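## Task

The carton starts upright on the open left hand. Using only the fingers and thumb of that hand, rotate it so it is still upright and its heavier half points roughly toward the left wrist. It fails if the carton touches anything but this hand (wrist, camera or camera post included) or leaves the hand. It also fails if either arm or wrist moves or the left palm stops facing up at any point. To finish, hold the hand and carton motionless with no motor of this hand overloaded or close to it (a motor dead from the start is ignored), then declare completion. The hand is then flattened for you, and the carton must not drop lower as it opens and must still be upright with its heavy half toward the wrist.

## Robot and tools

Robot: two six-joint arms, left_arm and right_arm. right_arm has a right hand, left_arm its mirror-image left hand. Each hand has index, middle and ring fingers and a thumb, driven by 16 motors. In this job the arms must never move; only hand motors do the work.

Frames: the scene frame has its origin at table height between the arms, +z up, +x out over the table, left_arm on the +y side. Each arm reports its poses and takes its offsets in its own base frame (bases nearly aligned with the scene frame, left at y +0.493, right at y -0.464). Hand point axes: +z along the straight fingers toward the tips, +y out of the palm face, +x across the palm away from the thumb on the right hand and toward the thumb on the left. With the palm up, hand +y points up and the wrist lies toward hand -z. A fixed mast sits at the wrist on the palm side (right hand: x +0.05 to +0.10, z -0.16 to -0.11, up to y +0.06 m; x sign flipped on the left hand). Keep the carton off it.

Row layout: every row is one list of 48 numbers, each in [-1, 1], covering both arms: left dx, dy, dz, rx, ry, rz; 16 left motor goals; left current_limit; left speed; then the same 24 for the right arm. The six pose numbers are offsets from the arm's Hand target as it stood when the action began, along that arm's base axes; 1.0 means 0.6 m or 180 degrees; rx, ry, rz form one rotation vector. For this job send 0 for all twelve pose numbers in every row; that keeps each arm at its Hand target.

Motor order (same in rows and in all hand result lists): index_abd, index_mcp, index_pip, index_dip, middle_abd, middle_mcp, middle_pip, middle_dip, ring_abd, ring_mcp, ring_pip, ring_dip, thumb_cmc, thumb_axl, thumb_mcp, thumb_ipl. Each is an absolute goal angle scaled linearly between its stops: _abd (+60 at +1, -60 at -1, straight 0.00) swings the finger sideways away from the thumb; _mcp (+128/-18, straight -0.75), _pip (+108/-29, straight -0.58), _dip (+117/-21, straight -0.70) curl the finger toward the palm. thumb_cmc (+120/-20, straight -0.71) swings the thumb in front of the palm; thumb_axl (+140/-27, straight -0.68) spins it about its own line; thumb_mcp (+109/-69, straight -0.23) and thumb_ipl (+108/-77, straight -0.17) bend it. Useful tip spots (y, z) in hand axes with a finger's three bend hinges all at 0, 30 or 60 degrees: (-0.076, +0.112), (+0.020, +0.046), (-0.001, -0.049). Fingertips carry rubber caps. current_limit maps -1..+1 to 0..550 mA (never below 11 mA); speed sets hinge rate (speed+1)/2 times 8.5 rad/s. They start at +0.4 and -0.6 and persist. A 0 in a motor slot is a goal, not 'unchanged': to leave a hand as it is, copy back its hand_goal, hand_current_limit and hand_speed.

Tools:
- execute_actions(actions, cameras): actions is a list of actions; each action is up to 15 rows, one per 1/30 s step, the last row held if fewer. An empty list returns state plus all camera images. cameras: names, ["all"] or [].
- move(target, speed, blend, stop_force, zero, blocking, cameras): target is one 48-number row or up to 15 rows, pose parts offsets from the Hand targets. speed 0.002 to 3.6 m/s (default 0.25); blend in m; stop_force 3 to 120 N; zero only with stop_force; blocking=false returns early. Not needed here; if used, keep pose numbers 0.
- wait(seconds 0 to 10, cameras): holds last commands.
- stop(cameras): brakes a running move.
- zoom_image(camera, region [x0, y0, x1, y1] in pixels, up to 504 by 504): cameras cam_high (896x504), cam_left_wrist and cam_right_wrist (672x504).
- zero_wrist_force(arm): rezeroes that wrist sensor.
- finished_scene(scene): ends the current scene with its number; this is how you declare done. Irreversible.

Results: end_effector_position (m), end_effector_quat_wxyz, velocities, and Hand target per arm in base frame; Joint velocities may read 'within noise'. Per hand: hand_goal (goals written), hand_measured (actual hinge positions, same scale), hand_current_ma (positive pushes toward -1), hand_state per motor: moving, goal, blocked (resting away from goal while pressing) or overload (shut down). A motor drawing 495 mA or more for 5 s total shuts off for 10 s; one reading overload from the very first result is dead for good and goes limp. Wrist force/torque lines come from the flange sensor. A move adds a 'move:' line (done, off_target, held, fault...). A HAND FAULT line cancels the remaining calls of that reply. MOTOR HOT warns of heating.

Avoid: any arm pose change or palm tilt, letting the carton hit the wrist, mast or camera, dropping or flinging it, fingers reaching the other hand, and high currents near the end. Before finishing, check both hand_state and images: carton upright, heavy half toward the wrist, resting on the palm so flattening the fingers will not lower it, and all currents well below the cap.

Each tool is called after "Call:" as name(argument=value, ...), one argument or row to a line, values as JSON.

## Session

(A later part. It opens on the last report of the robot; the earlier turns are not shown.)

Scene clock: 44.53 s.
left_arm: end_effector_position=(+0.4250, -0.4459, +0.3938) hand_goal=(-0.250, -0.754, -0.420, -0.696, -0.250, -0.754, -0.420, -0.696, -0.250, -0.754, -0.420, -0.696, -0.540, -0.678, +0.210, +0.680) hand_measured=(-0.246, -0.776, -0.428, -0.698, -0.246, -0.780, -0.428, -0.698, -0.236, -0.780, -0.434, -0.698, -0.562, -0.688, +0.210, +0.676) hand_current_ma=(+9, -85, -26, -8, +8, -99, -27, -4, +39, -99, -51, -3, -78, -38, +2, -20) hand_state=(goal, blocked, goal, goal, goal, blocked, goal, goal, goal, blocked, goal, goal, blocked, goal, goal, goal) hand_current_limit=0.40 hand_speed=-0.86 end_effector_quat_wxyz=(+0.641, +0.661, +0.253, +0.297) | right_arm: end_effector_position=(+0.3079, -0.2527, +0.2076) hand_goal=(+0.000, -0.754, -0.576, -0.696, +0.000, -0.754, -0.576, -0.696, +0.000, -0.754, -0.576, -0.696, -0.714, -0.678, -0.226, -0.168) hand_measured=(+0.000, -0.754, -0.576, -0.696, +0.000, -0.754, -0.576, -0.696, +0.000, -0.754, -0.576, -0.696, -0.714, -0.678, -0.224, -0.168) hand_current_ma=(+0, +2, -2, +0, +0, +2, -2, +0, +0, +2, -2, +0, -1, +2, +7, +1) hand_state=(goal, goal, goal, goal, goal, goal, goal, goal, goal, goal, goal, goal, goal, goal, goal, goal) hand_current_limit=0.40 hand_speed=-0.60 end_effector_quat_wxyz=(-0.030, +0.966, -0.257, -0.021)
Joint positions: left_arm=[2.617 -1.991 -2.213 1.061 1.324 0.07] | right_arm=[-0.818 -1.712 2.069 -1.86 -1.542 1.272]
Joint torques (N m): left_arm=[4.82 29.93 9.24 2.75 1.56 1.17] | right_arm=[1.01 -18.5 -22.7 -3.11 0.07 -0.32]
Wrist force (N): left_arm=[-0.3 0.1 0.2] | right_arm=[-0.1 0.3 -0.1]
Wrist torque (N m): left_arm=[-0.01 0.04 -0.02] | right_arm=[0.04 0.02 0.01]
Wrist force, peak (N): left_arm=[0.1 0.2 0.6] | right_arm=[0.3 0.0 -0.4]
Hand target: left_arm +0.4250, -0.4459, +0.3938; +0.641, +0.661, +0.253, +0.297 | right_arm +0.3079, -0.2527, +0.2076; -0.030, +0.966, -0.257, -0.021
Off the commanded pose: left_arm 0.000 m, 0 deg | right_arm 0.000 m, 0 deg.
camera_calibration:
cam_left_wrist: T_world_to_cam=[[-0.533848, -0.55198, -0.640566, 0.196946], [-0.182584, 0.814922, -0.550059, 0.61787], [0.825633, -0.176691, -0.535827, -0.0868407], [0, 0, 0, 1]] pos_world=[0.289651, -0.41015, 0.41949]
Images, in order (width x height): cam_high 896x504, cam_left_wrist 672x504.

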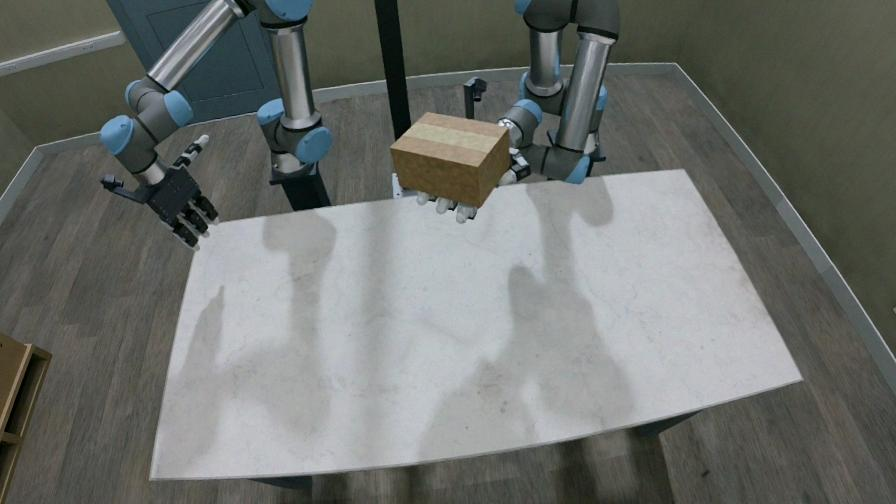

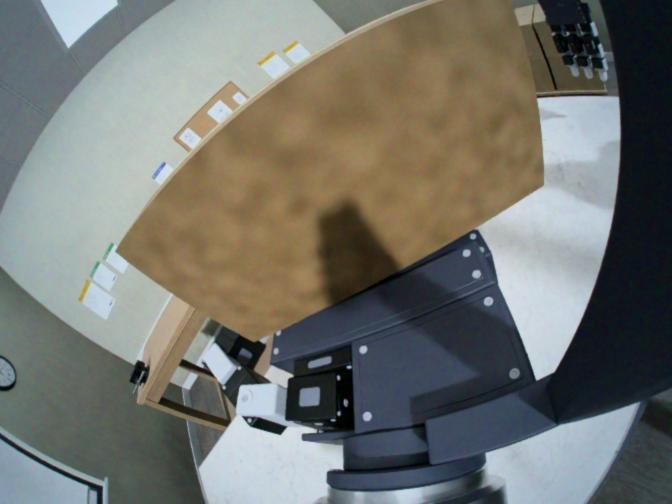

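Call:
execute_actions(
  actions=[
    [[0,0,0,0,0,0, -0.38,-0.754,-0.42,-0.696,-0.38,-0.754,-0.42,-0.696,-0.38,-0.754,-0.42,-0.696,-0.54,-0.677,0.135,0.80,0.4,-0.86, 0,0,0,0,0,0, 0,-0.754,-0.576,-0.696,0,-0.754,-0.576,-0.696,0,-0.754,-0.576,-0.696,-0.714,-0.678,-0.226,-0.168,0.4,-0.6]],
    [[0,0,0,0,0,0, -0.5,-0.754,-0.42,-0.696,-0.5,-0.754,-0.42,-0.696,-0.5,-0.754,-0.42,-0.696,-0.54,-0.677,0.058,0.91,0.4,-0.86, 0,0,0,0,0,0, 0,-0.754,-0.576,-0.696,0,-0.754,-0.576,-0.696,0,-0.754,-0.576,-0.696,-0.714,-0.678,-0.226,-0.168,0.4,-0.6]],
  ],
  cameras=["cam_high", "cam_left_wrist"],
)

Scene clock: 46.03 s.
left_arm: end_effector_position=(+0.4250, -0.4459, +0.3938) hand_goal=(-0.500, -0.754, -0.420, -0.696, -0.500, -0.754, -0.420, -0.696, -0.500, -0.754, -0.420, -0.696, -0.540, -0.678, +0.058, +0.910) hand_measured=(-0.496, -0.776, -0.428, -0.698, -0.496, -0.778, -0.428, -0.698, -0.484, -0.780, -0.434, -0.698, -0.560, -0.688, +0.060, +0.906) hand_current_ma=(+9, -82, -26, -8, +8, -95, -27, -4, +46, -99, -51, -7, -71, -38, +8, -12) hand_state=(goal, blocked, goal, goal, goal, blocked, goal, goal, goal, blocked, goal, goal, goal, goal, goal, goal) hand_current_limit=0.40 hand_speed=-0.86 end_effector_quat_wxyz=(+0.641, +0.661, +0.253, +0.297) | right_arm: end_effector_position=(+0.3079, -0.2527, +0.2076) hand_goal=(+0.000, -0.754, -0.576, -0.696, +0.000, -0.754, -0.576, -0.696, +0.000, -0.754, -0.576, -0.696, -0.714, -0.678, -0.226, -0.168) hand_measured=(+0.000, -0.754, -0.576, -0.696, +0.000, -0.754, -0.576, -0.696, +0.000, -0.754, -0.576, -0.696, -0.714, -0.678, -0.224, -0.168) hand_current_ma=(+0, +2, -2, +0, +0, +2, -2, +0, +0, +2, -2, +0, -1, +2, +7, +1) hand_state=(goal, goal, goal, goal, goal, goal, goal, goal, goal, goal, goal, goal, goal, goal, goal, goal) hand_current_limit=0.40 hand_speed=-0.60 end_effector_quat_wxyz=(-0.030, +0.966, -0.257, -0.021)
Joint positions: left_arm=[2.617 -1.991 -2.213 1.061 1.324 0.07] | right_arm=[-0.818 -1.712 2.069 -1.86 -1.542 1.272]
Joint torques (N m): left_arm=[4.38 30.6 8.9 2.74 1.58 0.97] | right_arm=[2.66 -17.45 -23.23 -3.06 0.26 -0.17]
Wrist force (N): left_arm=[-0.2 0.5 0.0] | right_arm=[0.2 0.3 -0.3]
Wrist torque (N m): left_arm=[0.04 0.03 -0.05] | right_arm=[0.06 -0.02 0.03]
Wrist force, peak (N): left_arm=[-0.4 -0.3 0.4] | right_arm=[0.2 0.3 -0.3]
Hand target: left_arm +0.4250, -0.4459, +0.3938; +0.641, +0.661, +0.253, +0.297 | right_arm +0.3079, -0.2527, +0.2076; -0.030, +0.966, -0.257, -0.021
Off the commanded pose: left_arm 0.000 m, 0 deg | right_arm 0.000 m, 0 deg.
camera_calibration:
cam_left_wrist: T_world_to_cam=[[-0.533848, -0.55198, -0.640566, 0.196946], [-0.182584, 0.814922, -0.550059, 0.61787], [0.825633, -0.176691, -0.535827, -0.0868407], [0, 0, 0, 1]] pos_world=[0.289651, -0.41015, 0.41949]
Images, in order (width x height): cam_high 896x504, cam_left_wrist 672x504.

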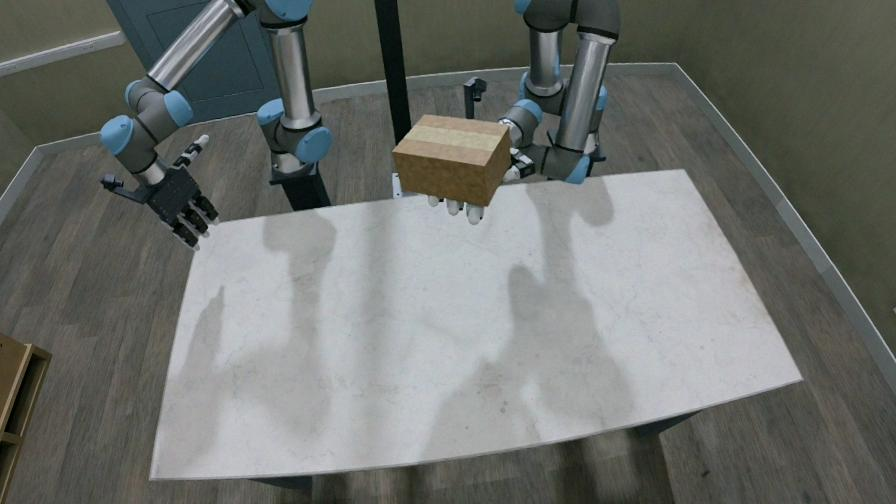

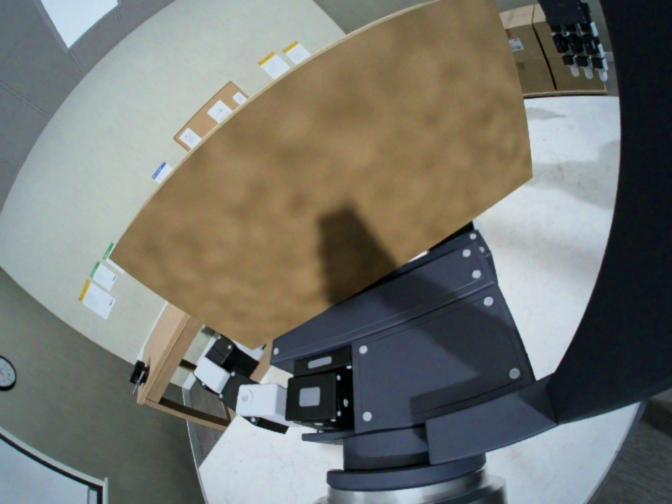

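Call:
execute_actions(
  actions=[
    [[0,0,0,0,0,0, -0.5,-0.8,-0.722,-0.696,-0.5,-0.8,-0.722,-0.696,-0.5,-0.8,-0.722,-0.696,-0.54,-0.677,0.058,0.91,0.4,-0.85, 0,0,0,0,0,0, 0,-0.754,-0.576,-0.696,0,-0.754,-0.576,-0.696,0,-0.754,-0.576,-0.696,-0.714,-0.678,-0.226,-0.168,0.4,-0.6]],
    [[0,0,0,0,0,0, -0.5,-0.8,-0.722,-0.696,-0.5,-0.8,-0.722,-0.696,-0.5,-0.8,-0.722,-0.696,-0.54,-0.677,0.058,0.91,0.4,-0.85, 0,0,0,0,0,0, 0,-0.754,-0.576,-0.696,0,-0.754,-0.576,-0.696,0,-0.754,-0.576,-0.696,-0.714,-0.678,-0.226,-0.168,0.4,-0.6]],
    [[0,0,0,0,0,0, 0.4,-0.8,-0.722,-0.696,0.4,-0.8,-0.722,-0.696,0.4,-0.8,-0.722,-0.696,-0.54,-0.677,0.058,0.91,0.4,-0.75, 0,0,0,0,0,0, 0,-0.754,-0.576,-0.696,0,-0.754,-0.576,-0.696,0,-0.754,-0.576,-0.696,-0.714,-0.678,-0.226,-0.168,0.4,-0.6]],
    [[0,0,0,0,0,0, 0.4,-0.8,-0.722,-0.696,0.4,-0.8,-0.722,-0.696,0.4,-0.8,-0.722,-0.696,-0.54,-0.677,0.058,0.91,0.4,-0.75, 0,0,0,0,0,0, 0,-0.754,-0.576,-0.696,0,-0.754,-0.576,-0.696,0,-0.754,-0.576,-0.696,-0.714,-0.678,-0.226,-0.168,0.4,-0.6]],
  ],
  cameras=["cam_high", "cam_left_wrist"],
)

Scene clock: 48.87 s.
left_arm: end_effector_position=(+0.4250, -0.4459, +0.3938) hand_goal=(+0.400, -0.800, -0.722, -0.696, +0.400, -0.800, -0.722, -0.696, +0.400, -0.800, -0.722, -0.696, -0.540, -0.678, +0.058, +0.910) hand_measured=(+0.398, -0.810, -0.722, -0.698, +0.398, -0.812, -0.722, -0.698, +0.396, -0.816, -0.722, -0.698, -0.556, -0.686, +0.060, +0.910) hand_current_ma=(-7, -36, +1, -8, -7, -47, +1, -4, -8, -59, +2, -7, -60, -28, +8, +0) hand_state=(goal, goal, goal, goal, goal, goal, goal, goal, goal, goal, goal, goal, goal, goal, goal, goal) hand_current_limit=0.40 hand_speed=-0.75 end_effector_quat_wxyz=(+0.641, +0.661, +0.253, +0.297) | right_arm: end_effector_position=(+0.3079, -0.2527, +0.2076) hand_goal=(+0.000, -0.754, -0.576, -0.696, +0.000, -0.754, -0.576, -0.696, +0.000, -0.754, -0.576, -0.696, -0.714, -0.678, -0.226, -0.168) hand_measured=(+0.000, -0.754, -0.576, -0.696, +0.000, -0.754, -0.576, -0.696, +0.000, -0.754, -0.576, -0.696, -0.714, -0.678, -0.224, -0.168) hand_current_ma=(+0, +2, -2, +0, +0, +2, -2, +0, +0, +2, -2, +0, -1, +2, +7, +1) hand_state=(goal, goal, goal, goal, goal, goal, goal, goal, goal, goal, goal, goal, goal, goal, goal, goal) hand_current_limit=0.40 hand_speed=-0.60 end_effector_quat_wxyz=(-0.030, +0.966, -0.257, -0.021)
Joint positions: left_arm=[2.617 -1.991 -2.213 1.061 1.324 0.07] | right_arm=[-0.818 -1.712 2.069 -1.86 -1.542 1.272]
Joint torques (N m): left_arm=[5.69 30.29 9.34 2.72 1.52 0.78] | right_arm=[1.83 -18.01 -21.68 -3.32 0.11 -0.08]
Wrist force (N): left_arm=[-0.4 0.2 0.0] | right_arm=[0.2 0.1 -0.1]
Wrist torque (N m): left_arm=[0.03 0.05 0.02] | right_arm=[0.02 -0.01 0.02]
Wrist force, peak (N): left_arm=[-0.3 0.4 0.3] | right_arm=[0.1 -0.3 -0.3]
Hand target: left_arm +0.4250, -0.4459, +0.3938; +0.641, +0.661, +0.253, +0.297 | right_arm +0.3079, -0.2527, +0.2076; -0.030, +0.966, -0.257, -0.021
Off the commanded pose: left_arm 0.000 m, 0 deg | right_arm 0.000 m, 0 deg.
camera_calibration:
cam_left_wrist: T_world_to_cam=[[-0.533848, -0.55198, -0.640566, 0.196946], [-0.182584, 0.814922, -0.550059, 0.61787], [0.825633, -0.176691, -0.535827, -0.0868407], [0, 0, 0, 1]] pos_world=[0.289651, -0.41015, 0.41949]
Images, in order (width x height): cam_high 896x504, cam_left_wrist 672x504.

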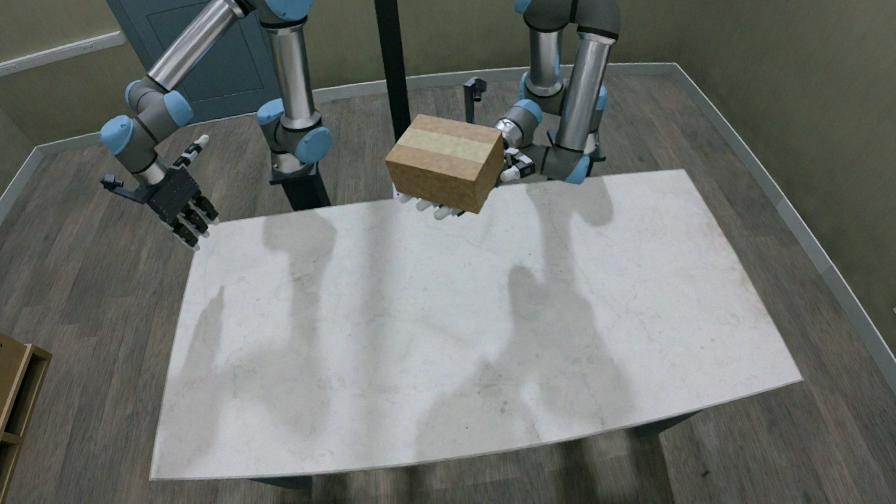

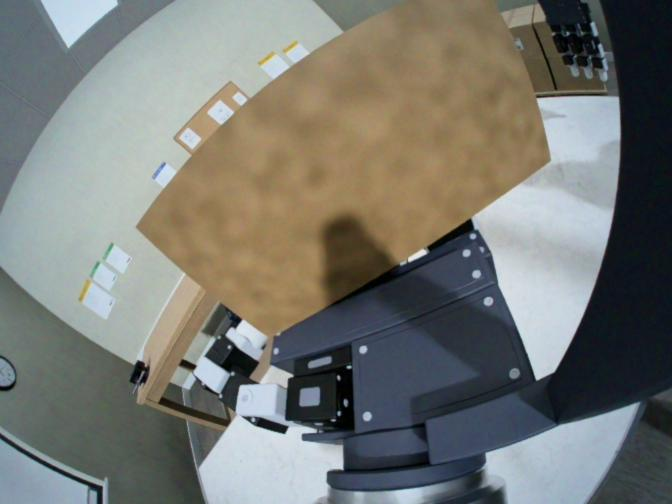

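Call:
execute_actions(
  actions=[
    [[0,0,0,0,0,0, 0.4,-0.735,-0.42,-0.696,0.4,-0.735,-0.42,-0.696,0.4,-0.735,-0.42,-0.696,-0.87,-0.677,0.2,0.6,0.4,-0.85, 0,0,0,0,0,0, 0,-0.754,-0.576,-0.696,0,-0.754,-0.576,-0.696,0,-0.754,-0.576,-0.696,-0.714,-0.678,-0.226,-0.168,0.4,-0.6]],
    [[0,0,0,0,0,0, 0.4,-0.735,-0.42,-0.696,0.4,-0.735,-0.42,-0.696,0.4,-0.735,-0.42,-0.696,-0.87,-0.677,0.36,0.40,0.4,-0.85, 0,0,0,0,0,0, 0,-0.754,-0.576,-0.696,0,-0.754,-0.576,-0.696,0,-0.754,-0.576,-0.696,-0.714,-0.678,-0.226,-0.168,0.4,-0.6]],
    [[0,0,0,0,0,0, 0.1,-0.735,-0.42,-0.696,0.1,-0.735,-0.42,-0.696,0.1,-0.735,-0.42,-0.696,-0.87,-0.677,0.36,0.40,0.4,-0.86, 0,0,0,0,0,0, 0,-0.754,-0.576,-0.696,0,-0.754,-0.576,-0.696,0,-0.754,-0.576,-0.696,-0.714,-0.678,-0.226,-0.168,0.4,-0.6]],
    [[0,0,0,0,0,0, 0,-0.735,-0.42,-0.696,0,-0.735,-0.42,-0.696,0,-0.735,-0.42,-0.696,-0.87,-0.677,0.36,0.40,0.4,-0.86, 0,0,0,0,0,0, 0,-0.754,-0.576,-0.696,0,-0.754,-0.576,-0.696,0,-0.754,-0.576,-0.696,-0.714,-0.678,-0.226,-0.168,0.4,-0.6]],
  ],
  cameras=["cam_high", "cam_left_wrist"],
)

Scene clock: 52.47 s.
left_arm: end_effector_position=(+0.4250, -0.4459, +0.3938) hand_goal=(+0.000, -0.736, -0.420, -0.696, +0.000, -0.736, -0.420, -0.696, +0.000, -0.736, -0.420, -0.696, -0.870, -0.678, +0.360, +0.400) hand_measured=(+0.004, -0.758, -0.428, -0.698, +0.008, -0.766, -0.434, -0.698, +0.006, -0.770, -0.444, -0.698, -0.874, -0.684, +0.356, +0.402) hand_current_ma=(+9, -84, -26, -8, +21, -122, -50, -4, +17, -134, -87, -7, -10, -27, -12, +6) hand_state=(goal, blocked, goal, goal, goal, blocked, goal, goal, goal, blocked, blocked, goal, goal, goal, goal, goal) hand_current_limit=0.40 hand_speed=-0.86 end_effector_quat_wxyz=(+0.641, +0.661, +0.253, +0.297) | right_arm: end_effector_position=(+0.3079, -0.2527, +0.2076) hand_goal=(+0.000, -0.754, -0.576, -0.696, +0.000, -0.754, -0.576, -0.696, +0.000, -0.754, -0.576, -0.696, -0.714, -0.678, -0.226, -0.168) hand_measured=(+0.000, -0.754, -0.576, -0.696, +0.000, -0.754, -0.576, -0.696, +0.000, -0.754, -0.576, -0.696, -0.714, -0.678, -0.224, -0.168) hand_current_ma=(+0, +2, -2, +0, +0, +2, -2, +0, +0, +2, -2, +0, -1, +2, +7, +1) hand_state=(goal, goal, goal, goal, goal, goal, goal, goal, goal, goal, goal, goal, goal, goal, goal, goal) hand_current_limit=0.40 hand_speed=-0.60 end_effector_quat_wxyz=(-0.030, +0.966, -0.257, -0.021)
Joint positions: left_arm=[2.617 -1.991 -2.213 1.061 1.324 0.07] | right_arm=[-0.818 -1.712 2.069 -1.86 -1.542 1.272]
Joint torques (N m): left_arm=[4.46 30.39 9.71 2.51 1.39 0.8] | right_arm=[2.45 -18.35 -23.26 -3.29 0.2 -0.07]
Wrist force (N): left_arm=[-0.2 0.1 0.0] | right_arm=[0.2 0.1 -0.1]
Wrist torque (N m): left_arm=[0.02 0.02 0.01] | right_arm=[0.02 -0.02 0.02]
Wrist force, peak (N): left_arm=[-0.1 0.4 0.4] | right_arm=[0.3 0.3 -0.4]
Hand target: left_arm +0.4250, -0.4459, +0.3938; +0.641, +0.661, +0.253, +0.297 | right_arm +0.3079, -0.2527, +0.2076; -0.030, +0.966, -0.257, -0.021
Off the commanded pose: left_arm 0.000 m, 0 deg | right_arm 0.000 m, 0 deg.
camera_calibration:
cam_left_wrist: T_world_to_cam=[[-0.533848, -0.55198, -0.640566, 0.196946], [-0.182584, 0.814922, -0.550059, 0.61787], [0.825633, -0.176691, -0.535827, -0.0868407], [0, 0, 0, 1]] pos_world=[0.289651, -0.41015, 0.41949]
Images, in order (width x height): cam_high 896x504, cam_left_wrist 672x504.

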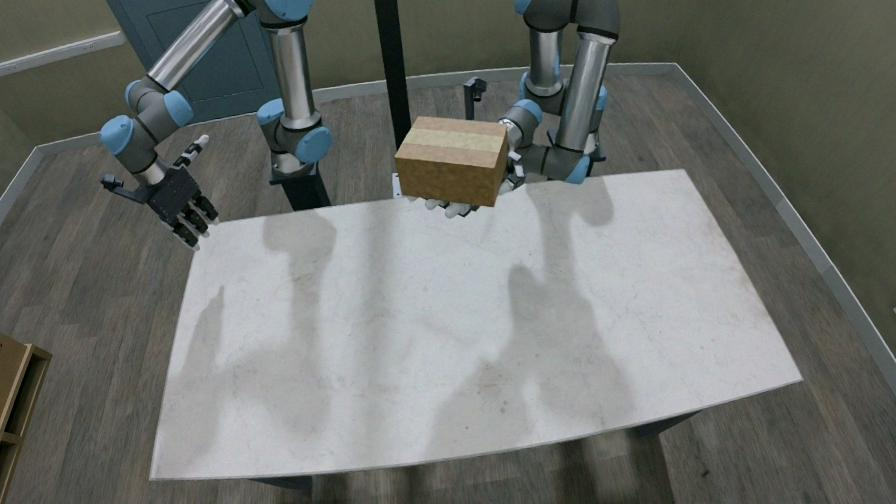

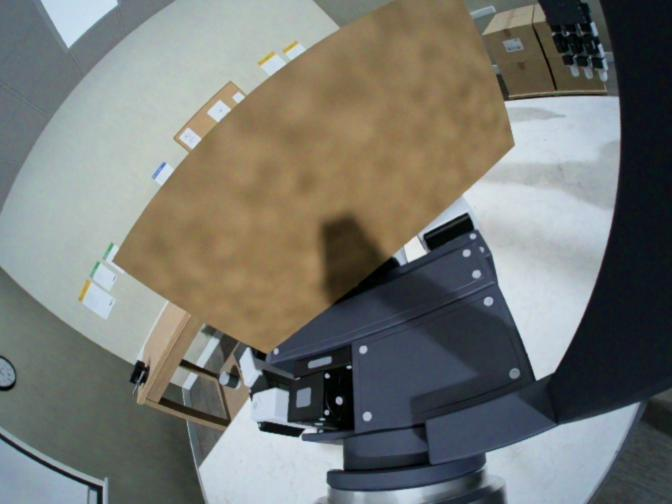

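Call:
execute_actions(
  actions=[],
)

Scene clock: 53.93 s.
left_arm: end_effector_position=(+0.4250, -0.4459, +0.3938) hand_goal=(+0.000, -0.736, -0.420, -0.696, +0.000, -0.736, -0.420, -0.696, +0.000, -0.736, -0.420, -0.696, -0.870, -0.678, +0.360, +0.400) hand_measured=(+0.004, -0.758, -0.428, -0.698, +0.008, -0.766, -0.434, -0.698, +0.006, -0.770, -0.444, -0.698, -0.874, -0.684, +0.356, +0.402) hand_current_ma=(+9, -84, -26, -8, +21, -122, -50, -4, +17, -134, -87, -7, -10, -27, -12, +6) hand_state=(goal, blocked, goal, goal, goal, blocked, goal, goal, goal, blocked, blocked, goal, goal, goal, goal, goal) hand_current_limit=0.40 hand_speed=-0.86 end_effector_quat_wxyz=(+0.641, +0.661, +0.253, +0.297) | right_arm: end_effector_position=(+0.3079, -0.2527, +0.2076) hand_goal=(+0.000, -0.754, -0.576, -0.696, +0.000, -0.754, -0.576, -0.696, +0.000, -0.754, -0.576, -0.696, -0.714, -0.678, -0.226, -0.168) hand_measured=(+0.000, -0.754, -0.576, -0.696, +0.000, -0.754, -0.576, -0.696, +0.000, -0.754, -0.576, -0.696, -0.714, -0.678, -0.224, -0.168) hand_current_ma=(+0, +2, -2, +0, +0, +2, -2, +0, +0, +2, -2, +0, -1, +2, +7, +1) hand_state=(goal, goal, goal, goal, goal, goal, goal, goal, goal, goal, goal, goal, goal, goal, goal, goal) hand_current_limit=0.40 hand_speed=-0.60 end_effector_quat_wxyz=(-0.030, +0.966, -0.257, -0.021)
Joint positions: left_arm=[2.617 -1.991 -2.213 1.061 1.324 0.07] | right_arm=[-0.818 -1.712 2.069 -1.86 -1.542 1.272]
Joint velocities: within noise
Joint torques (N m): left_arm=[4.85 31.05 9.7 2.54 1.41 0.62] | right_arm=[1.4 -17.69 -22.76 -3.17 0.17 -0.18]
Wrist force (N): left_arm=[-0.3 -0.1 0.1] | right_arm=[0.2 0.1 -0.2]
Wrist torque (N m): left_arm=[0.00 0.04 0.00] | right_arm=[0.03 -0.02 0.03]
Wrist force, peak (N): left_arm=[0.0 0.6 0.4] | right_arm=[0.2 0.1 -0.4]
Hand target: left_arm +0.4250, -0.4459, +0.3938; +0.641, +0.661, +0.253, +0.297 | right_arm +0.3079, -0.2527, +0.2076; -0.030, +0.966, -0.257, -0.021
Off the commanded pose: left_arm 0.000 m, 0 deg | right_arm 0.000 m, 0 deg.
camera_calibration:
cam_left_wrist: T_world_to_cam=[[-0.533848, -0.55198, -0.640566, 0.196946], [-0.182584, 0.814922, -0.550059, 0.61787], [0.825633, -0.176691, -0.535827, -0.0868407], [0, 0, 0, 1]] pos_world=[0.289651, -0.41015, 0.41949]
cam_right_wrist: T_world_to_cam=[[-0.981357, -0.191692, 0.0138711, 0.286236], [-0.10782, 0.608849, 0.785924, -0.0223765], [-0.159101, 0.769777, -0.618167, 0.496025], [0, 0, 0, 1]] pos_world=[0.357405, -0.313336, 0.320242]

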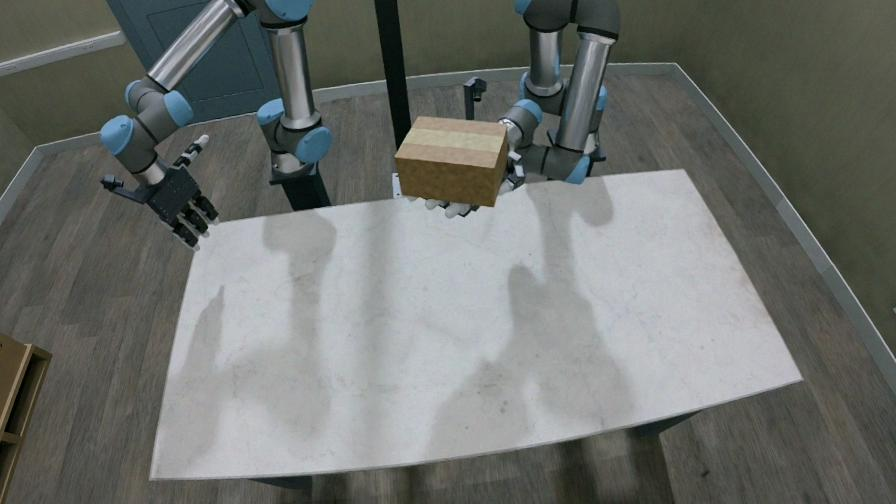

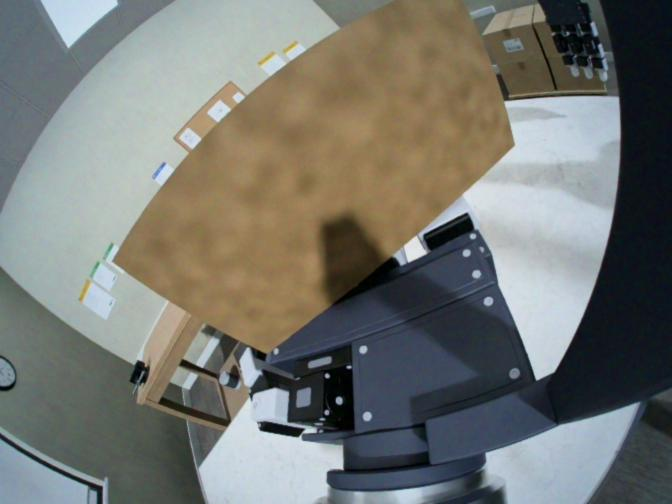

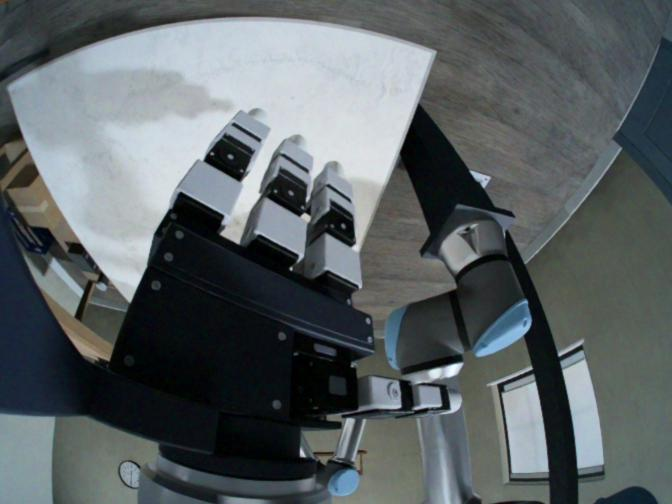

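Call:
execute_actions(
  actions=[
    [[0,0,0,0,0,0,0,-0.79,-0.722,-0.696,0,-0.79,-0.722,-0.696,0,-0.79,-0.722,-0.696,-0.87,-0.678,0.36,0.40,0.4,-0.75,0,0,0,0,0,0,0,-0.754,-0.576,-0.696,0,-0.754,-0.576,-0.696,0,-0.754,-0.576,-0.696,-0.714,-0.678,-0.226,-0.168,0.4,-0.6]],
    [[0,0,0,0,0,0,0.47,-0.79,-0.722,-0.696,0.47,-0.79,-0.722,-0.696,0.47,-0.79,-0.722,-0.696,-0.87,-0.678,0.36,0.40,0.4,-0.75,0,0,0,0,0,0,0,-0.754,-0.576,-0.696,0,-0.754,-0.576,-0.696,0,-0.754,-0.576,-0.696,-0.714,-0.678,-0.226,-0.168,0.4,-0.6]],
  ],
  cameras=["cam_left_wrist"],
)

Scene clock: 56.77 s.
left_arm: end_effector_position=(+0.4250, -0.4459, +0.3938) hand_goal=(+0.470, -0.790, -0.722, -0.696, +0.470, -0.790, -0.722, -0.696, +0.470, -0.790, -0.722, -0.696, -0.870, -0.678, +0.360, +0.400) hand_measured=(+0.468, -0.804, -0.722, -0.698, +0.468, -0.806, -0.722, -0.698, +0.466, -0.806, -0.722, -0.698, -0.874, -0.684, +0.356, +0.402) hand_current_ma=(-7, -51, +2, -8, -7, -61, +1, -4, -8, -60, +2, -7, -10, -27, -12, +6) hand_state=(goal, goal, goal, goal, goal, goal, goal, goal, goal, goal, goal, goal, goal, goal, goal, goal) hand_current_limit=0.40 hand_speed=-0.75 end_effector_quat_wxyz=(+0.641, +0.661, +0.253, +0.297) | right_arm: end_effector_position=(+0.3079, -0.2527, +0.2076) hand_goal=(+0.000, -0.754, -0.576, -0.696, +0.000, -0.754, -0.576, -0.696, +0.000, -0.754, -0.576, -0.696, -0.714, -0.678, -0.226, -0.168) hand_measured=(+0.000, -0.754, -0.576, -0.696, +0.000, -0.754, -0.576, -0.696, +0.000, -0.754, -0.576, -0.696, -0.714, -0.678, -0.224, -0.168) hand_current_ma=(+0, +2, -2, +0, +0, +2, -2, +0, +0, +2, -2, +0, -1, +2, +7, +1) hand_state=(goal, goal, goal, goal, goal, goal, goal, goal, goal, goal, goal, goal, goal, goal, goal, goal) hand_current_limit=0.40 hand_speed=-0.60 end_effector_quat_wxyz=(-0.030, +0.966, -0.257, -0.021)
Joint positions: left_arm=[2.617 -1.991 -2.213 1.061 1.324 0.07] | right_arm=[-0.818 -1.712 2.069 -1.86 -1.542 1.272]
Joint torques (N m): left_arm=[4.38 30.24 9.7 2.67 1.31 0.45] | right_arm=[0.16 -18.56 -21.06 -3.54 0.14 -0.08]
Wrist force (N): left_arm=[-0.2 0.4 -0.1] | right_arm=[-0.1 0.0 0.0]
Wrist torque (N m): left_arm=[0.07 0.02 0.03] | right_arm=[0.00 0.02 -0.01]
Wrist force, peak (N): left_arm=[-0.1 0.7 0.0] | right_arm=[0.3 0.3 -0.2]
Hand target: left_arm +0.4250, -0.4459, +0.3938; +0.641, +0.661, +0.253, +0.297 | right_arm +0.3079, -0.2527, +0.2076; -0.030, +0.966, -0.257, -0.021
Off the commanded pose: left_arm 0.000 m, 0 deg | right_arm 0.000 m, 0 deg.
camera_calibration:
cam_left_wrist: T_world_to_cam=[[-0.533848, -0.55198, -0.640566, 0.196946], [-0.182584, 0.814922, -0.550059, 0.61787], [0.825633, -0.176691, -0.535827, -0.0868407], [0, 0, 0, 1]] pos_world=[0.289651, -0.41015, 0.41949]
Images, in order (width x height): cam_left_wrist 672x504.

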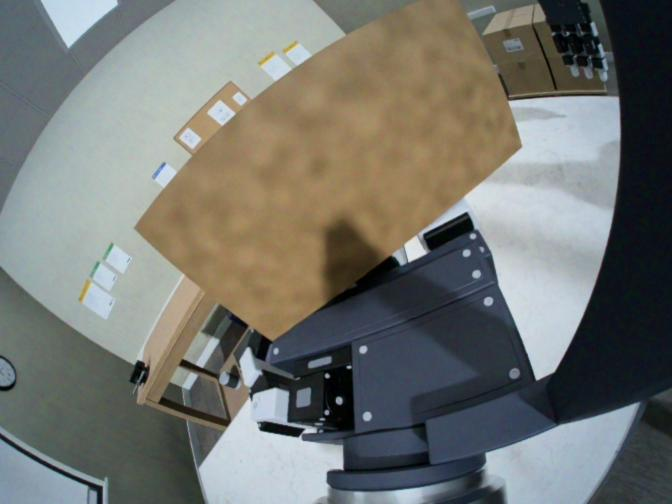

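Call:
execute_actions(
  actions=[
    [[0,0,0,0,0,0,0.47,-0.73,-0.42,-0.696,0.47,-0.73,-0.42,-0.696,0.47,-0.73,-0.42,-0.696,-0.87,-0.678,0.36,0.40,0.4,-0.7,0,0,0,0,0,0,0,-0.754,-0.576,-0.696,0,-0.754,-0.576,-0.696,0,-0.754,-0.576,-0.696,-0.714,-0.678,-0.226,-0.168,0.4,-0.6]],
    [[0,0,0,0,0,0,-0.05,-0.73,-0.42,-0.696,-0.05,-0.73,-0.42,-0.696,-0.05,-0.73,-0.42,-0.696,-0.87,-0.678,0.36,0.40,0.4,-0.86,0,0,0,0,0,0,0,-0.754,-0.576,-0.696,0,-0.754,-0.576,-0.696,0,-0.754,-0.576,-0.696,-0.714,-0.678,-0.226,-0.168,0.4,-0.6]],
    [[0,0,0,0,0,0,-0.05,-0.73,-0.42,-0.696,-0.05,-0.73,-0.42,-0.696,-0.05,-0.73,-0.42,-0.696,-0.87,-0.678,0.36,0.40,0.4,-0.86,0,0,0,0,0,0,0,-0.754,-0.576,-0.696,0,-0.754,-0.576,-0.696,0,-0.754,-0.576,-0.696,-0.714,-0.678,-0.226,-0.168,0.4,-0.6]],
  ],
  cameras=["cam_left_wrist"],
)

Scene clock: 58.97 s.
left_arm: end_effector_position=(+0.4250, -0.4459, +0.3938) hand_goal=(-0.050, -0.730, -0.420, -0.696, -0.050, -0.730, -0.420, -0.696, -0.050, -0.730, -0.420, -0.696, -0.870, -0.678, +0.360, +0.400) hand_measured=(-0.048, -0.758, -0.430, -0.698, -0.040, -0.762, -0.438, -0.698, -0.044, -0.756, -0.434, -0.698, -0.874, -0.684, +0.356, +0.402) hand_current_ma=(+7, -109, -36, -8, +29, -128, -64, -4, +18, -103, -51, -7, -10, -27, -12, +6) hand_state=(goal, blocked, goal, goal, goal, blocked, goal, goal, goal, blocked, goal, goal, goal, goal, goal, goal) hand_current_limit=0.40 hand_speed=-0.86 end_effector_quat_wxyz=(+0.641, +0.661, +0.253, +0.297) | right_arm: end_effector_position=(+0.3079, -0.2527, +0.2076) hand_goal=(+0.000, -0.754, -0.576, -0.696, +0.000, -0.754, -0.576, -0.696, +0.000, -0.754, -0.576, -0.696, -0.714, -0.678, -0.226, -0.168) hand_measured=(+0.000, -0.754, -0.576, -0.696, +0.000, -0.754, -0.576, -0.696, +0.000, -0.754, -0.576, -0.696, -0.714, -0.678, -0.224, -0.168) hand_current_ma=(+0, +2, -2, +0, +0, +2, -2, +0, +0, +2, -2, +0, -1, +2, +7, +1) hand_state=(goal, goal, goal, goal, goal, goal, goal, goal, goal, goal, goal, goal, goal, goal, goal, goal) hand_current_limit=0.40 hand_speed=-0.60 end_effector_quat_wxyz=(-0.030, +0.966, -0.257, -0.021)
Joint positions: left_arm=[2.617 -1.991 -2.213 1.061 1.324 0.07] | right_arm=[-0.818 -1.712 2.069 -1.86 -1.542 1.272]
Joint torques (N m): left_arm=[3.99 30.55 10.26 2.46 1.42 0.44] | right_arm=[2.14 -18.88 -23.1 -3.41 0.15 -0.41]
Wrist force (N): left_arm=[-0.1 0.4 0.2] | right_arm=[0.3 0.0 -0.1]
Wrist torque (N m): left_arm=[0.06 0.03 -0.04] | right_arm=[0.00 -0.04 0.04]
Wrist force, peak (N): left_arm=[-0.1 0.6 0.1] | right_arm=[0.2 0.1 -0.4]
Hand target: left_arm +0.4250, -0.4459, +0.3938; +0.641, +0.661, +0.253, +0.297 | right_arm +0.3079, -0.2527, +0.2076; -0.030, +0.966, -0.257, -0.021
Off the commanded pose: left_arm 0.000 m, 0 deg | right_arm 0.000 m, 0 deg.
camera_calibration:
cam_left_wrist: T_world_to_cam=[[-0.533848, -0.55198, -0.640566, 0.196946], [-0.182584, 0.814922, -0.550059, 0.61787], [0.825633, -0.176691, -0.535827, -0.0868407], [0, 0, 0, 1]] pos_world=[0.289651, -0.41015, 0.41949]
Images, in order (width x height): cam_left_wrist 672x504.

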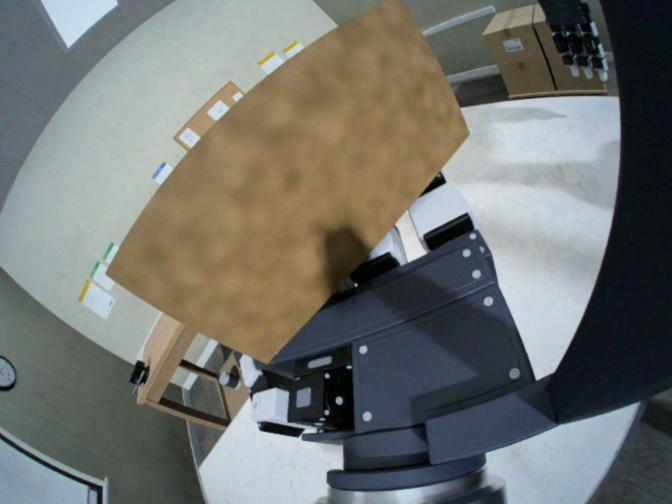

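Call:
execute_actions(
  actions=[
    [[0,0,0,0,0,0,-0.05,-0.75,-0.55,-0.696,-0.05,-0.75,-0.55,-0.696,-0.05,-0.75,-0.55,-0.696,-0.87,-0.678,0.36,0.22,0.4,-0.7,0,0,0,0,0,0,0,-0.754,-0.576,-0.696,0,-0.754,-0.576,-0.696,0,-0.754,-0.576,-0.696,-0.714,-0.678,-0.226,-0.168,0.4,-0.6]],
    [[0,0,0,0,0,0,-0.05,-0.78,-0.722,-0.696,-0.05,-0.78,-0.722,-0.696,-0.05,-0.78,-0.722,-0.696,-0.58,-0.678,0.36,0.22,0.4,-0.8,0,0,0,0,0,0,0,-0.754,-0.576,-0.696,0,-0.754,-0.576,-0.696,0,-0.754,-0.576,-0.696,-0.714,-0.678,-0.226,-0.168,0.4,-0.6]],
  ],
  cameras=["cam_left_wrist"],
)

Scene clock: 60.87 s.
left_arm: end_effector_position=(+0.4250, -0.4459, +0.3938) hand_goal=(-0.050, -0.780, -0.722, -0.696, -0.050, -0.780, -0.722, -0.696, -0.050, -0.780, -0.722, -0.696, -0.580, -0.678, +0.360, +0.220) hand_measured=(-0.048, -0.796, -0.722, -0.698, -0.046, -0.794, -0.722, -0.698, -0.046, -0.792, -0.722, -0.698, -0.610, -0.692, +0.360, +0.222) hand_current_ma=(+6, -57, +1, -8, +9, -52, +0, -4, +9, -46, +0, -7, -115, -58, +2, +5) hand_state=(goal, goal, goal, goal, goal, goal, goal, goal, goal, goal, goal, goal, blocked, goal, goal, goal) hand_current_limit=0.40 hand_speed=-0.80 end_effector_quat_wxyz=(+0.641, +0.661, +0.253, +0.297) | right_arm: end_effector_position=(+0.3079, -0.2527, +0.2076) hand_goal=(+0.000, -0.754, -0.576, -0.696, +0.000, -0.754, -0.576, -0.696, +0.000, -0.754, -0.576, -0.696, -0.714, -0.678, -0.226, -0.168) hand_measured=(+0.000, -0.754, -0.576, -0.696, +0.000, -0.754, -0.576, -0.696, +0.000, -0.754, -0.576, -0.696, -0.714, -0.678, -0.224, -0.168) hand_current_ma=(+0, +2, -2, +0, +0, +2, -2, +0, +0, +2, -2, +0, -1, +2, +7, +1) hand_state=(goal, goal, goal, goal, goal, goal, goal, goal, goal, goal, goal, goal, goal, goal, goal, goal) hand_current_limit=0.40 hand_speed=-0.60 end_effector_quat_wxyz=(-0.030, +0.966, -0.257, -0.021)
Joint positions: left_arm=[2.617 -1.991 -2.213 1.061 1.324 0.07] | right_arm=[-0.818 -1.712 2.069 -1.86 -1.542 1.272]
Joint torques (N m): left_arm=[4.59 30.31 10.75 2.5 1.29 0.34] | right_arm=[1.44 -17.29 -24.89 -3.5 0.18 -0.16]
Wrist force (N): left_arm=[-0.3 0.3 0.0] | right_arm=[0.1 0.2 -0.2]
Wrist torque (N m): left_arm=[0.07 0.04 -0.05] | right_arm=[0.04 -0.01 0.02]
Wrist force, peak (N): left_arm=[-0.1 0.6 0.0] | right_arm=[0.3 0.1 -0.3]
Hand target: left_arm +0.4250, -0.4459, +0.3938; +0.641, +0.661, +0.253, +0.297 | right_arm +0.3079, -0.2527, +0.2076; -0.030, +0.966, -0.257, -0.021
Off the commanded pose: left_arm 0.000 m, 0 deg | right_arm 0.000 m, 0 deg.
camera_calibration:
cam_left_wrist: T_world_to_cam=[[-0.533848, -0.55198, -0.640566, 0.196946], [-0.182584, 0.814922, -0.550059, 0.61787], [0.825633, -0.176691, -0.535827, -0.0868407], [0, 0, 0, 1]] pos_world=[0.289651, -0.41015, 0.41949]
Images, in order (width x height): cam_left_wrist 672x504.

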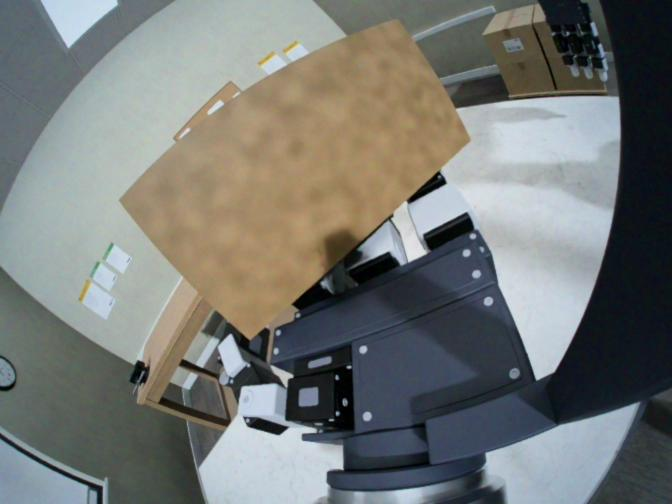

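Call:
execute_actions(
  actions=[
    [[0,0,0,0,0,0,0.47,-0.78,-0.722,-0.696,0.47,-0.78,-0.722,-0.696,0.47,-0.78,-0.722,-0.696,-0.58,-0.678,0.36,0.54,0.4,-0.86,0,0,0,0,0,0,0,-0.754,-0.576,-0.696,0,-0.754,-0.576,-0.696,0,-0.754,-0.576,-0.696,-0.714,-0.678,-0.226,-0.168,0.4,-0.6]],
    [[0,0,0,0,0,0,0.47,-0.78,-0.722,-0.696,0.47,-0.78,-0.722,-0.696,0.47,-0.78,-0.722,-0.696,-0.58,-0.678,0.36,0.54,0.4,-0.86,0,0,0,0,0,0,0,-0.754,-0.576,-0.696,0,-0.754,-0.576,-0.696,0,-0.754,-0.576,-0.696,-0.714,-0.678,-0.226,-0.168,0.4,-0.6]],
  ],
  cameras=["cam_left_wrist"],
)

Scene clock: 62.30 s.
left_arm: end_effector_position=(+0.4250, -0.4459, +0.3938) hand_goal=(+0.470, -0.780, -0.722, -0.696, +0.470, -0.780, -0.722, -0.696, +0.470, -0.780, -0.722, -0.696, -0.580, -0.678, +0.360, +0.540) hand_measured=(+0.468, -0.796, -0.722, -0.698, +0.468, -0.794, -0.722, -0.698, +0.466, -0.794, -0.722, -0.698, -0.602, -0.692, +0.360, +0.536) hand_current_ma=(-7, -57, +1, -8, -7, -52, +0, -4, -10, -51, +0, -7, -79, -58, +2, -15) hand_state=(goal, goal, goal, goal, goal, goal, goal, goal, goal, goal, goal, goal, blocked, goal, goal, goal) hand_current_limit=0.40 hand_speed=-0.86 end_effector_quat_wxyz=(+0.641, +0.661, +0.253, +0.297) | right_arm: end_effector_position=(+0.3079, -0.2527, +0.2076) hand_goal=(+0.000, -0.754, -0.576, -0.696, +0.000, -0.754, -0.576, -0.696, +0.000, -0.754, -0.576, -0.696, -0.714, -0.678, -0.226, -0.168) hand_measured=(+0.000, -0.754, -0.576, -0.696, +0.000, -0.754, -0.576, -0.696, +0.000, -0.754, -0.576, -0.696, -0.714, -0.678, -0.224, -0.168) hand_current_ma=(+0, +2, -2, +0, +0, +2, -2, +0, +0, +2, -2, +0, -1, +2, +7, +1) hand_state=(goal, goal, goal, goal, goal, goal, goal, goal, goal, goal, goal, goal, goal, goal, goal, goal) hand_current_limit=0.40 hand_speed=-0.60 end_effector_quat_wxyz=(-0.030, +0.966, -0.257, -0.021)
Joint positions: left_arm=[2.617 -1.991 -2.213 1.061 1.324 0.07] | right_arm=[-0.818 -1.712 2.069 -1.86 -1.542 1.272]
Joint torques (N m): left_arm=[4.41 30.44 10.72 2.5 1.32 0.19] | right_arm=[2.26 -18.84 -23.68 -3.23 0.38 -0.42]
Wrist force (N): left_arm=[-0.1 0.1 0.2] | right_arm=[0.1 0.2 -0.2]
Wrist torque (N m): left_arm=[0.02 0.02 0.05] | right_arm=[0.04 0.00 0.02]
Wrist force, peak (N): left_arm=[-0.4 0.4 0.4] | right_arm=[0.2 0.2 -0.4]
Hand target: left_arm +0.4250, -0.4459, +0.3938; +0.641, +0.661, +0.253, +0.297 | right_arm +0.3079, -0.2527, +0.2076; -0.030, +0.966, -0.257, -0.021
Off the commanded pose: left_arm 0.000 m, 0 deg | right_arm 0.000 m, 0 deg.
camera_calibration:
cam_left_wrist: T_world_to_cam=[[-0.533848, -0.55198, -0.640566, 0.196946], [-0.182584, 0.814922, -0.550059, 0.61787], [0.825633, -0.176691, -0.535827, -0.0868407], [0, 0, 0, 1]] pos_world=[0.289651, -0.41015, 0.41949]
Images, in order (width x height): cam_left_wrist 672x504.

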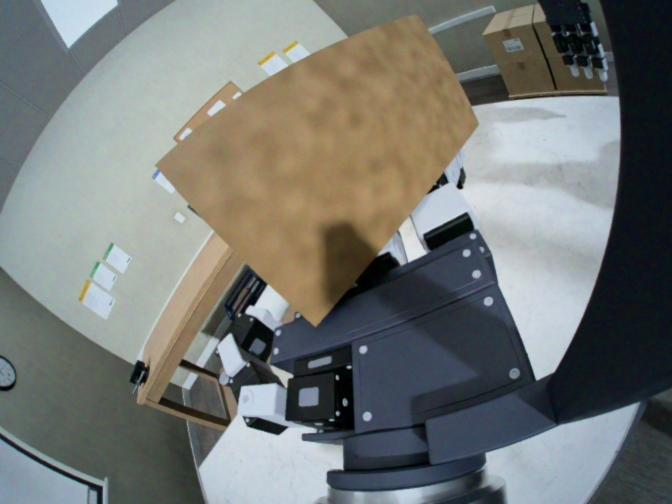

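Call:
execute_actions(
  actions=[
    [[0,0,0,0,0,0,0.47,-0.73,-0.42,-0.696,0.47,-0.73,-0.42,-0.696,0.47,-0.73,-0.42,-0.696,-0.87,-0.678,0.36,0.54,0.4,-0.85,0,0,0,0,0,0,0,-0.754,-0.576,-0.696,0,-0.754,-0.576,-0.696,0,-0.754,-0.576,-0.696,-0.714,-0.678,-0.226,-0.168,0.4,-0.6]],
  ],
  cameras=["cam_left_wrist", "cam_high"],
)

Scene clock: 63.63 s.
left_arm: end_effector_position=(+0.4250, -0.4459, +0.3938) hand_goal=(+0.470, -0.730, -0.420, -0.696, +0.470, -0.730, -0.420, -0.696, +0.470, -0.730, -0.420, -0.696, -0.870, -0.678, +0.360, +0.540) hand_measured=(+0.468, -0.756, -0.446, -0.698, +0.468, -0.760, -0.438, -0.698, +0.468, -0.750, -0.430, -0.698, -0.870, -0.678, +0.356, +0.538) hand_current_ma=(-4, -102, -93, -8, -5, -120, -67, -4, -7, -78, -32, -7, -1, +3, -17, -11) hand_state=(goal, blocked, blocked, goal, goal, blocked, goal, goal, goal, blocked, goal, goal, goal, goal, goal, goal) hand_current_limit=0.40 hand_speed=-0.85 end_effector_quat_wxyz=(+0.641, +0.661, +0.253, +0.297) | right_arm: end_effector_position=(+0.3079, -0.2527, +0.2076) hand_goal=(+0.000, -0.754, -0.576, -0.696, +0.000, -0.754, -0.576, -0.696, +0.000, -0.754, -0.576, -0.696, -0.714, -0.678, -0.226, -0.168) hand_measured=(+0.000, -0.754, -0.576, -0.696, +0.000, -0.754, -0.576, -0.696, +0.000, -0.754, -0.576, -0.696, -0.714, -0.678, -0.224, -0.168) hand_current_ma=(+0, +2, -2, +0, +0, +2, -2, +0, +0, +2, -2, +0, -1, +2, +7, +1) hand_state=(goal, goal, goal, goal, goal, goal, goal, goal, goal, goal, goal, goal, goal, goal, goal, goal) hand_current_limit=0.40 hand_speed=-0.60 end_effector_quat_wxyz=(-0.030, +0.966, -0.257, -0.021)
Joint positions: left_arm=[2.617 -1.991 -2.213 1.061 1.324 0.07] | right_arm=[-0.818 -1.712 2.069 -1.86 -1.542 1.272]
Joint torques (N m): left_arm=[4.34 30.58 9.62 2.44 1.24 0.27] | right_arm=[0.25 -19.87 -21.86 -3.32 0.46 -0.35]
Wrist force (N): left_arm=[-0.3 0.1 -0.1] | right_arm=[0.2 0.1 -0.1]
Wrist torque (N m): left_arm=[0.03 0.03 0.04] | right_arm=[0.02 -0.03 0.02]
Wrist force, peak (N): left_arm=[-0.4 0.5 0.2] | right_arm=[-0.1 0.0 -0.5]
Hand target: left_arm +0.4250, -0.4459, +0.3938; +0.641, +0.661, +0.253, +0.297 | right_arm +0.3079, -0.2527, +0.2076; -0.030, +0.966, -0.257, -0.021
Off the commanded pose: left_arm 0.000 m, 0 deg | right_arm 0.000 m, 0 deg.
camera_calibration:
cam_left_wrist: T_world_to_cam=[[-0.533848, -0.55198, -0.640566, 0.196946], [-0.182584, 0.814922, -0.550059, 0.61787], [0.825633, -0.176691, -0.535827, -0.0868407], [0, 0, 0, 1]] pos_world=[0.289651, -0.41015, 0.41949]
Images, in order (width x height): cam_high 896x504, cam_left_wrist 672x504.

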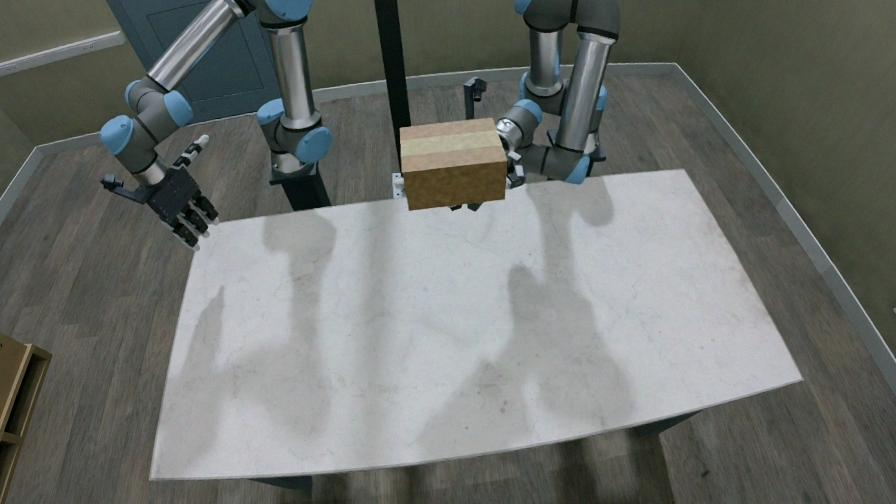

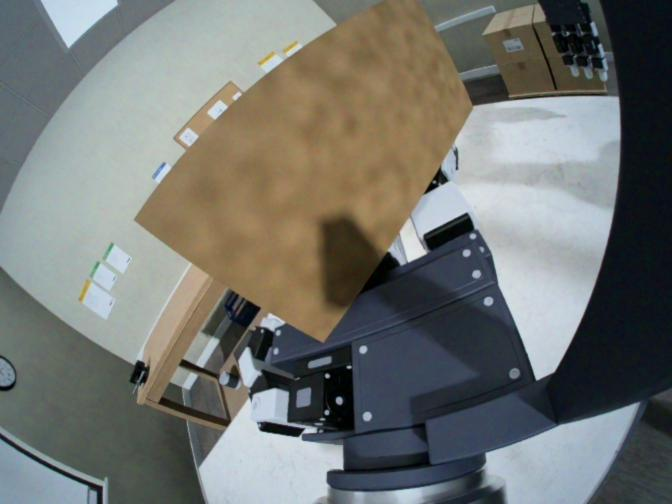

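Call:
execute_actions(
  actions=[
    [[0,0,0,0,0,0,0,-0.73,-0.42,-0.696,0,-0.73,-0.42,-0.696,0,-0.73,-0.42,-0.696,-0.87,-0.678,-0.162,-0.106,0.4,-0.86,0,0,0,0,0,0,0,-0.754,-0.576,-0.696,0,-0.754,-0.576,-0.696,0,-0.754,-0.576,-0.696,-0.714,-0.678,-0.226,-0.168,0.4,-0.6]],
    [[0,0,0,0,0,0,0,-0.73,-0.42,-0.696,0,-0.73,-0.42,-0.696,0,-0.73,-0.42,-0.696,-0.87,-0.678,-0.162,-0.106,0.4,-0.8,0,0,0,0,0,0,0,-0.754,-0.576,-0.696,0,-0.754,-0.576,-0.696,0,-0.754,-0.576,-0.696,-0.714,-0.678,-0.226,-0.168,0.4,-0.6]],
  ],
  cameras=["cam_left_wrist"],
)

Scene clock: 66.00 s.
left_arm: end_effector_position=(+0.4250, -0.4459, +0.3938) hand_goal=(+0.000, -0.730, -0.420, -0.696, +0.000, -0.730, -0.420, -0.696, +0.000, -0.730, -0.420, -0.696, -0.870, -0.678, -0.162, -0.106) hand_measured=(+0.008, -0.756, -0.442, -0.698, +0.004, -0.760, -0.432, -0.698, +0.004, -0.750, -0.430, -0.698, -0.876, -0.680, -0.160, -0.104) hand_current_ma=(+23, -102, -83, -8, +10, -120, -39, -4, +12, -78, -32, -7, -21, -4, +8, +7) hand_state=(goal, blocked, blocked, goal, goal, blocked, goal, goal, goal, blocked, goal, goal, goal, goal, goal, goal) hand_current_limit=0.40 hand_speed=-0.80 end_effector_quat_wxyz=(+0.641, +0.661, +0.253, +0.297) | right_arm: end_effector_position=(+0.3079, -0.2527, +0.2076) hand_goal=(+0.000, -0.754, -0.576, -0.696, +0.000, -0.754, -0.576, -0.696, +0.000, -0.754, -0.576, -0.696, -0.714, -0.678, -0.226, -0.168) hand_measured=(+0.000, -0.754, -0.576, -0.696, +0.000, -0.754, -0.576, -0.696, +0.000, -0.754, -0.576, -0.696, -0.714, -0.678, -0.224, -0.168) hand_current_ma=(+0, +2, -2, +0, +0, +2, -2, +0, +0, +2, -2, +0, -1, +2, +7, +1) hand_state=(goal, goal, goal, goal, goal, goal, goal, goal, goal, goal, goal, goal, goal, goal, goal, goal) hand_current_limit=0.40 hand_speed=-0.60 end_effector_quat_wxyz=(-0.030, +0.966, -0.257, -0.021)
Joint positions: left_arm=[2.617 -1.991 -2.213 1.061 1.324 0.07] | right_arm=[-0.818 -1.712 2.069 -1.86 -1.542 1.272]
Joint torques (N m): left_arm=[3.84 30.17 10.49 2.43 1.22 0.22] | right_arm=[1.79 -19.58 -23.15 -3.14 -0.02 -0.31]
Wrist force (N): left_arm=[-0.2 0.1 0.0] | right_arm=[0.1 0.0 -0.3]
Wrist torque (N m): left_arm=[0.02 0.03 -0.04] | right_arm=[0.03 0.00 0.02]
Wrist force, peak (N): left_arm=[-0.2 0.5 0.4] | right_arm=[0.2 0.0 -0.5]
Hand target: left_arm +0.4250, -0.4459, +0.3938; +0.641, +0.661, +0.253, +0.297 | right_arm +0.3079, -0.2527, +0.2076; -0.030, +0.966, -0.257, -0.021
Off the commanded pose: left_arm 0.000 m, 0 deg | right_arm 0.000 m, 0 deg.
camera_calibration:
cam_left_wrist: T_world_to_cam=[[-0.533848, -0.55198, -0.640566, 0.196946], [-0.182584, 0.814922, -0.550059, 0.61787], [0.825633, -0.176691, -0.535827, -0.0868407], [0, 0, 0, 1]] pos_world=[0.289651, -0.41015, 0.41949]
Images, in order (width x height): cam_left_wrist 672x504.

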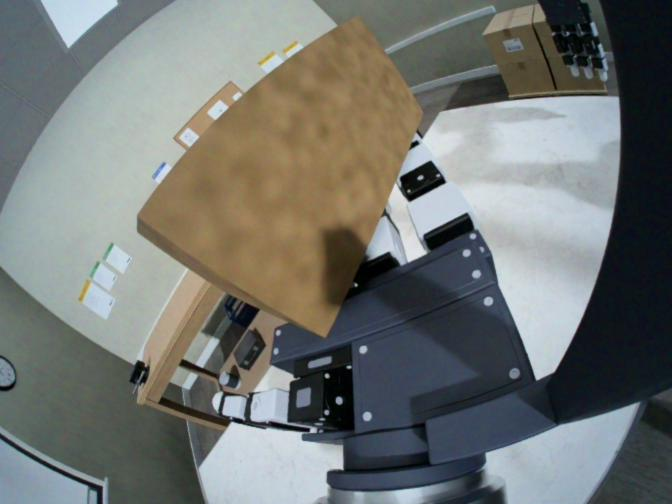

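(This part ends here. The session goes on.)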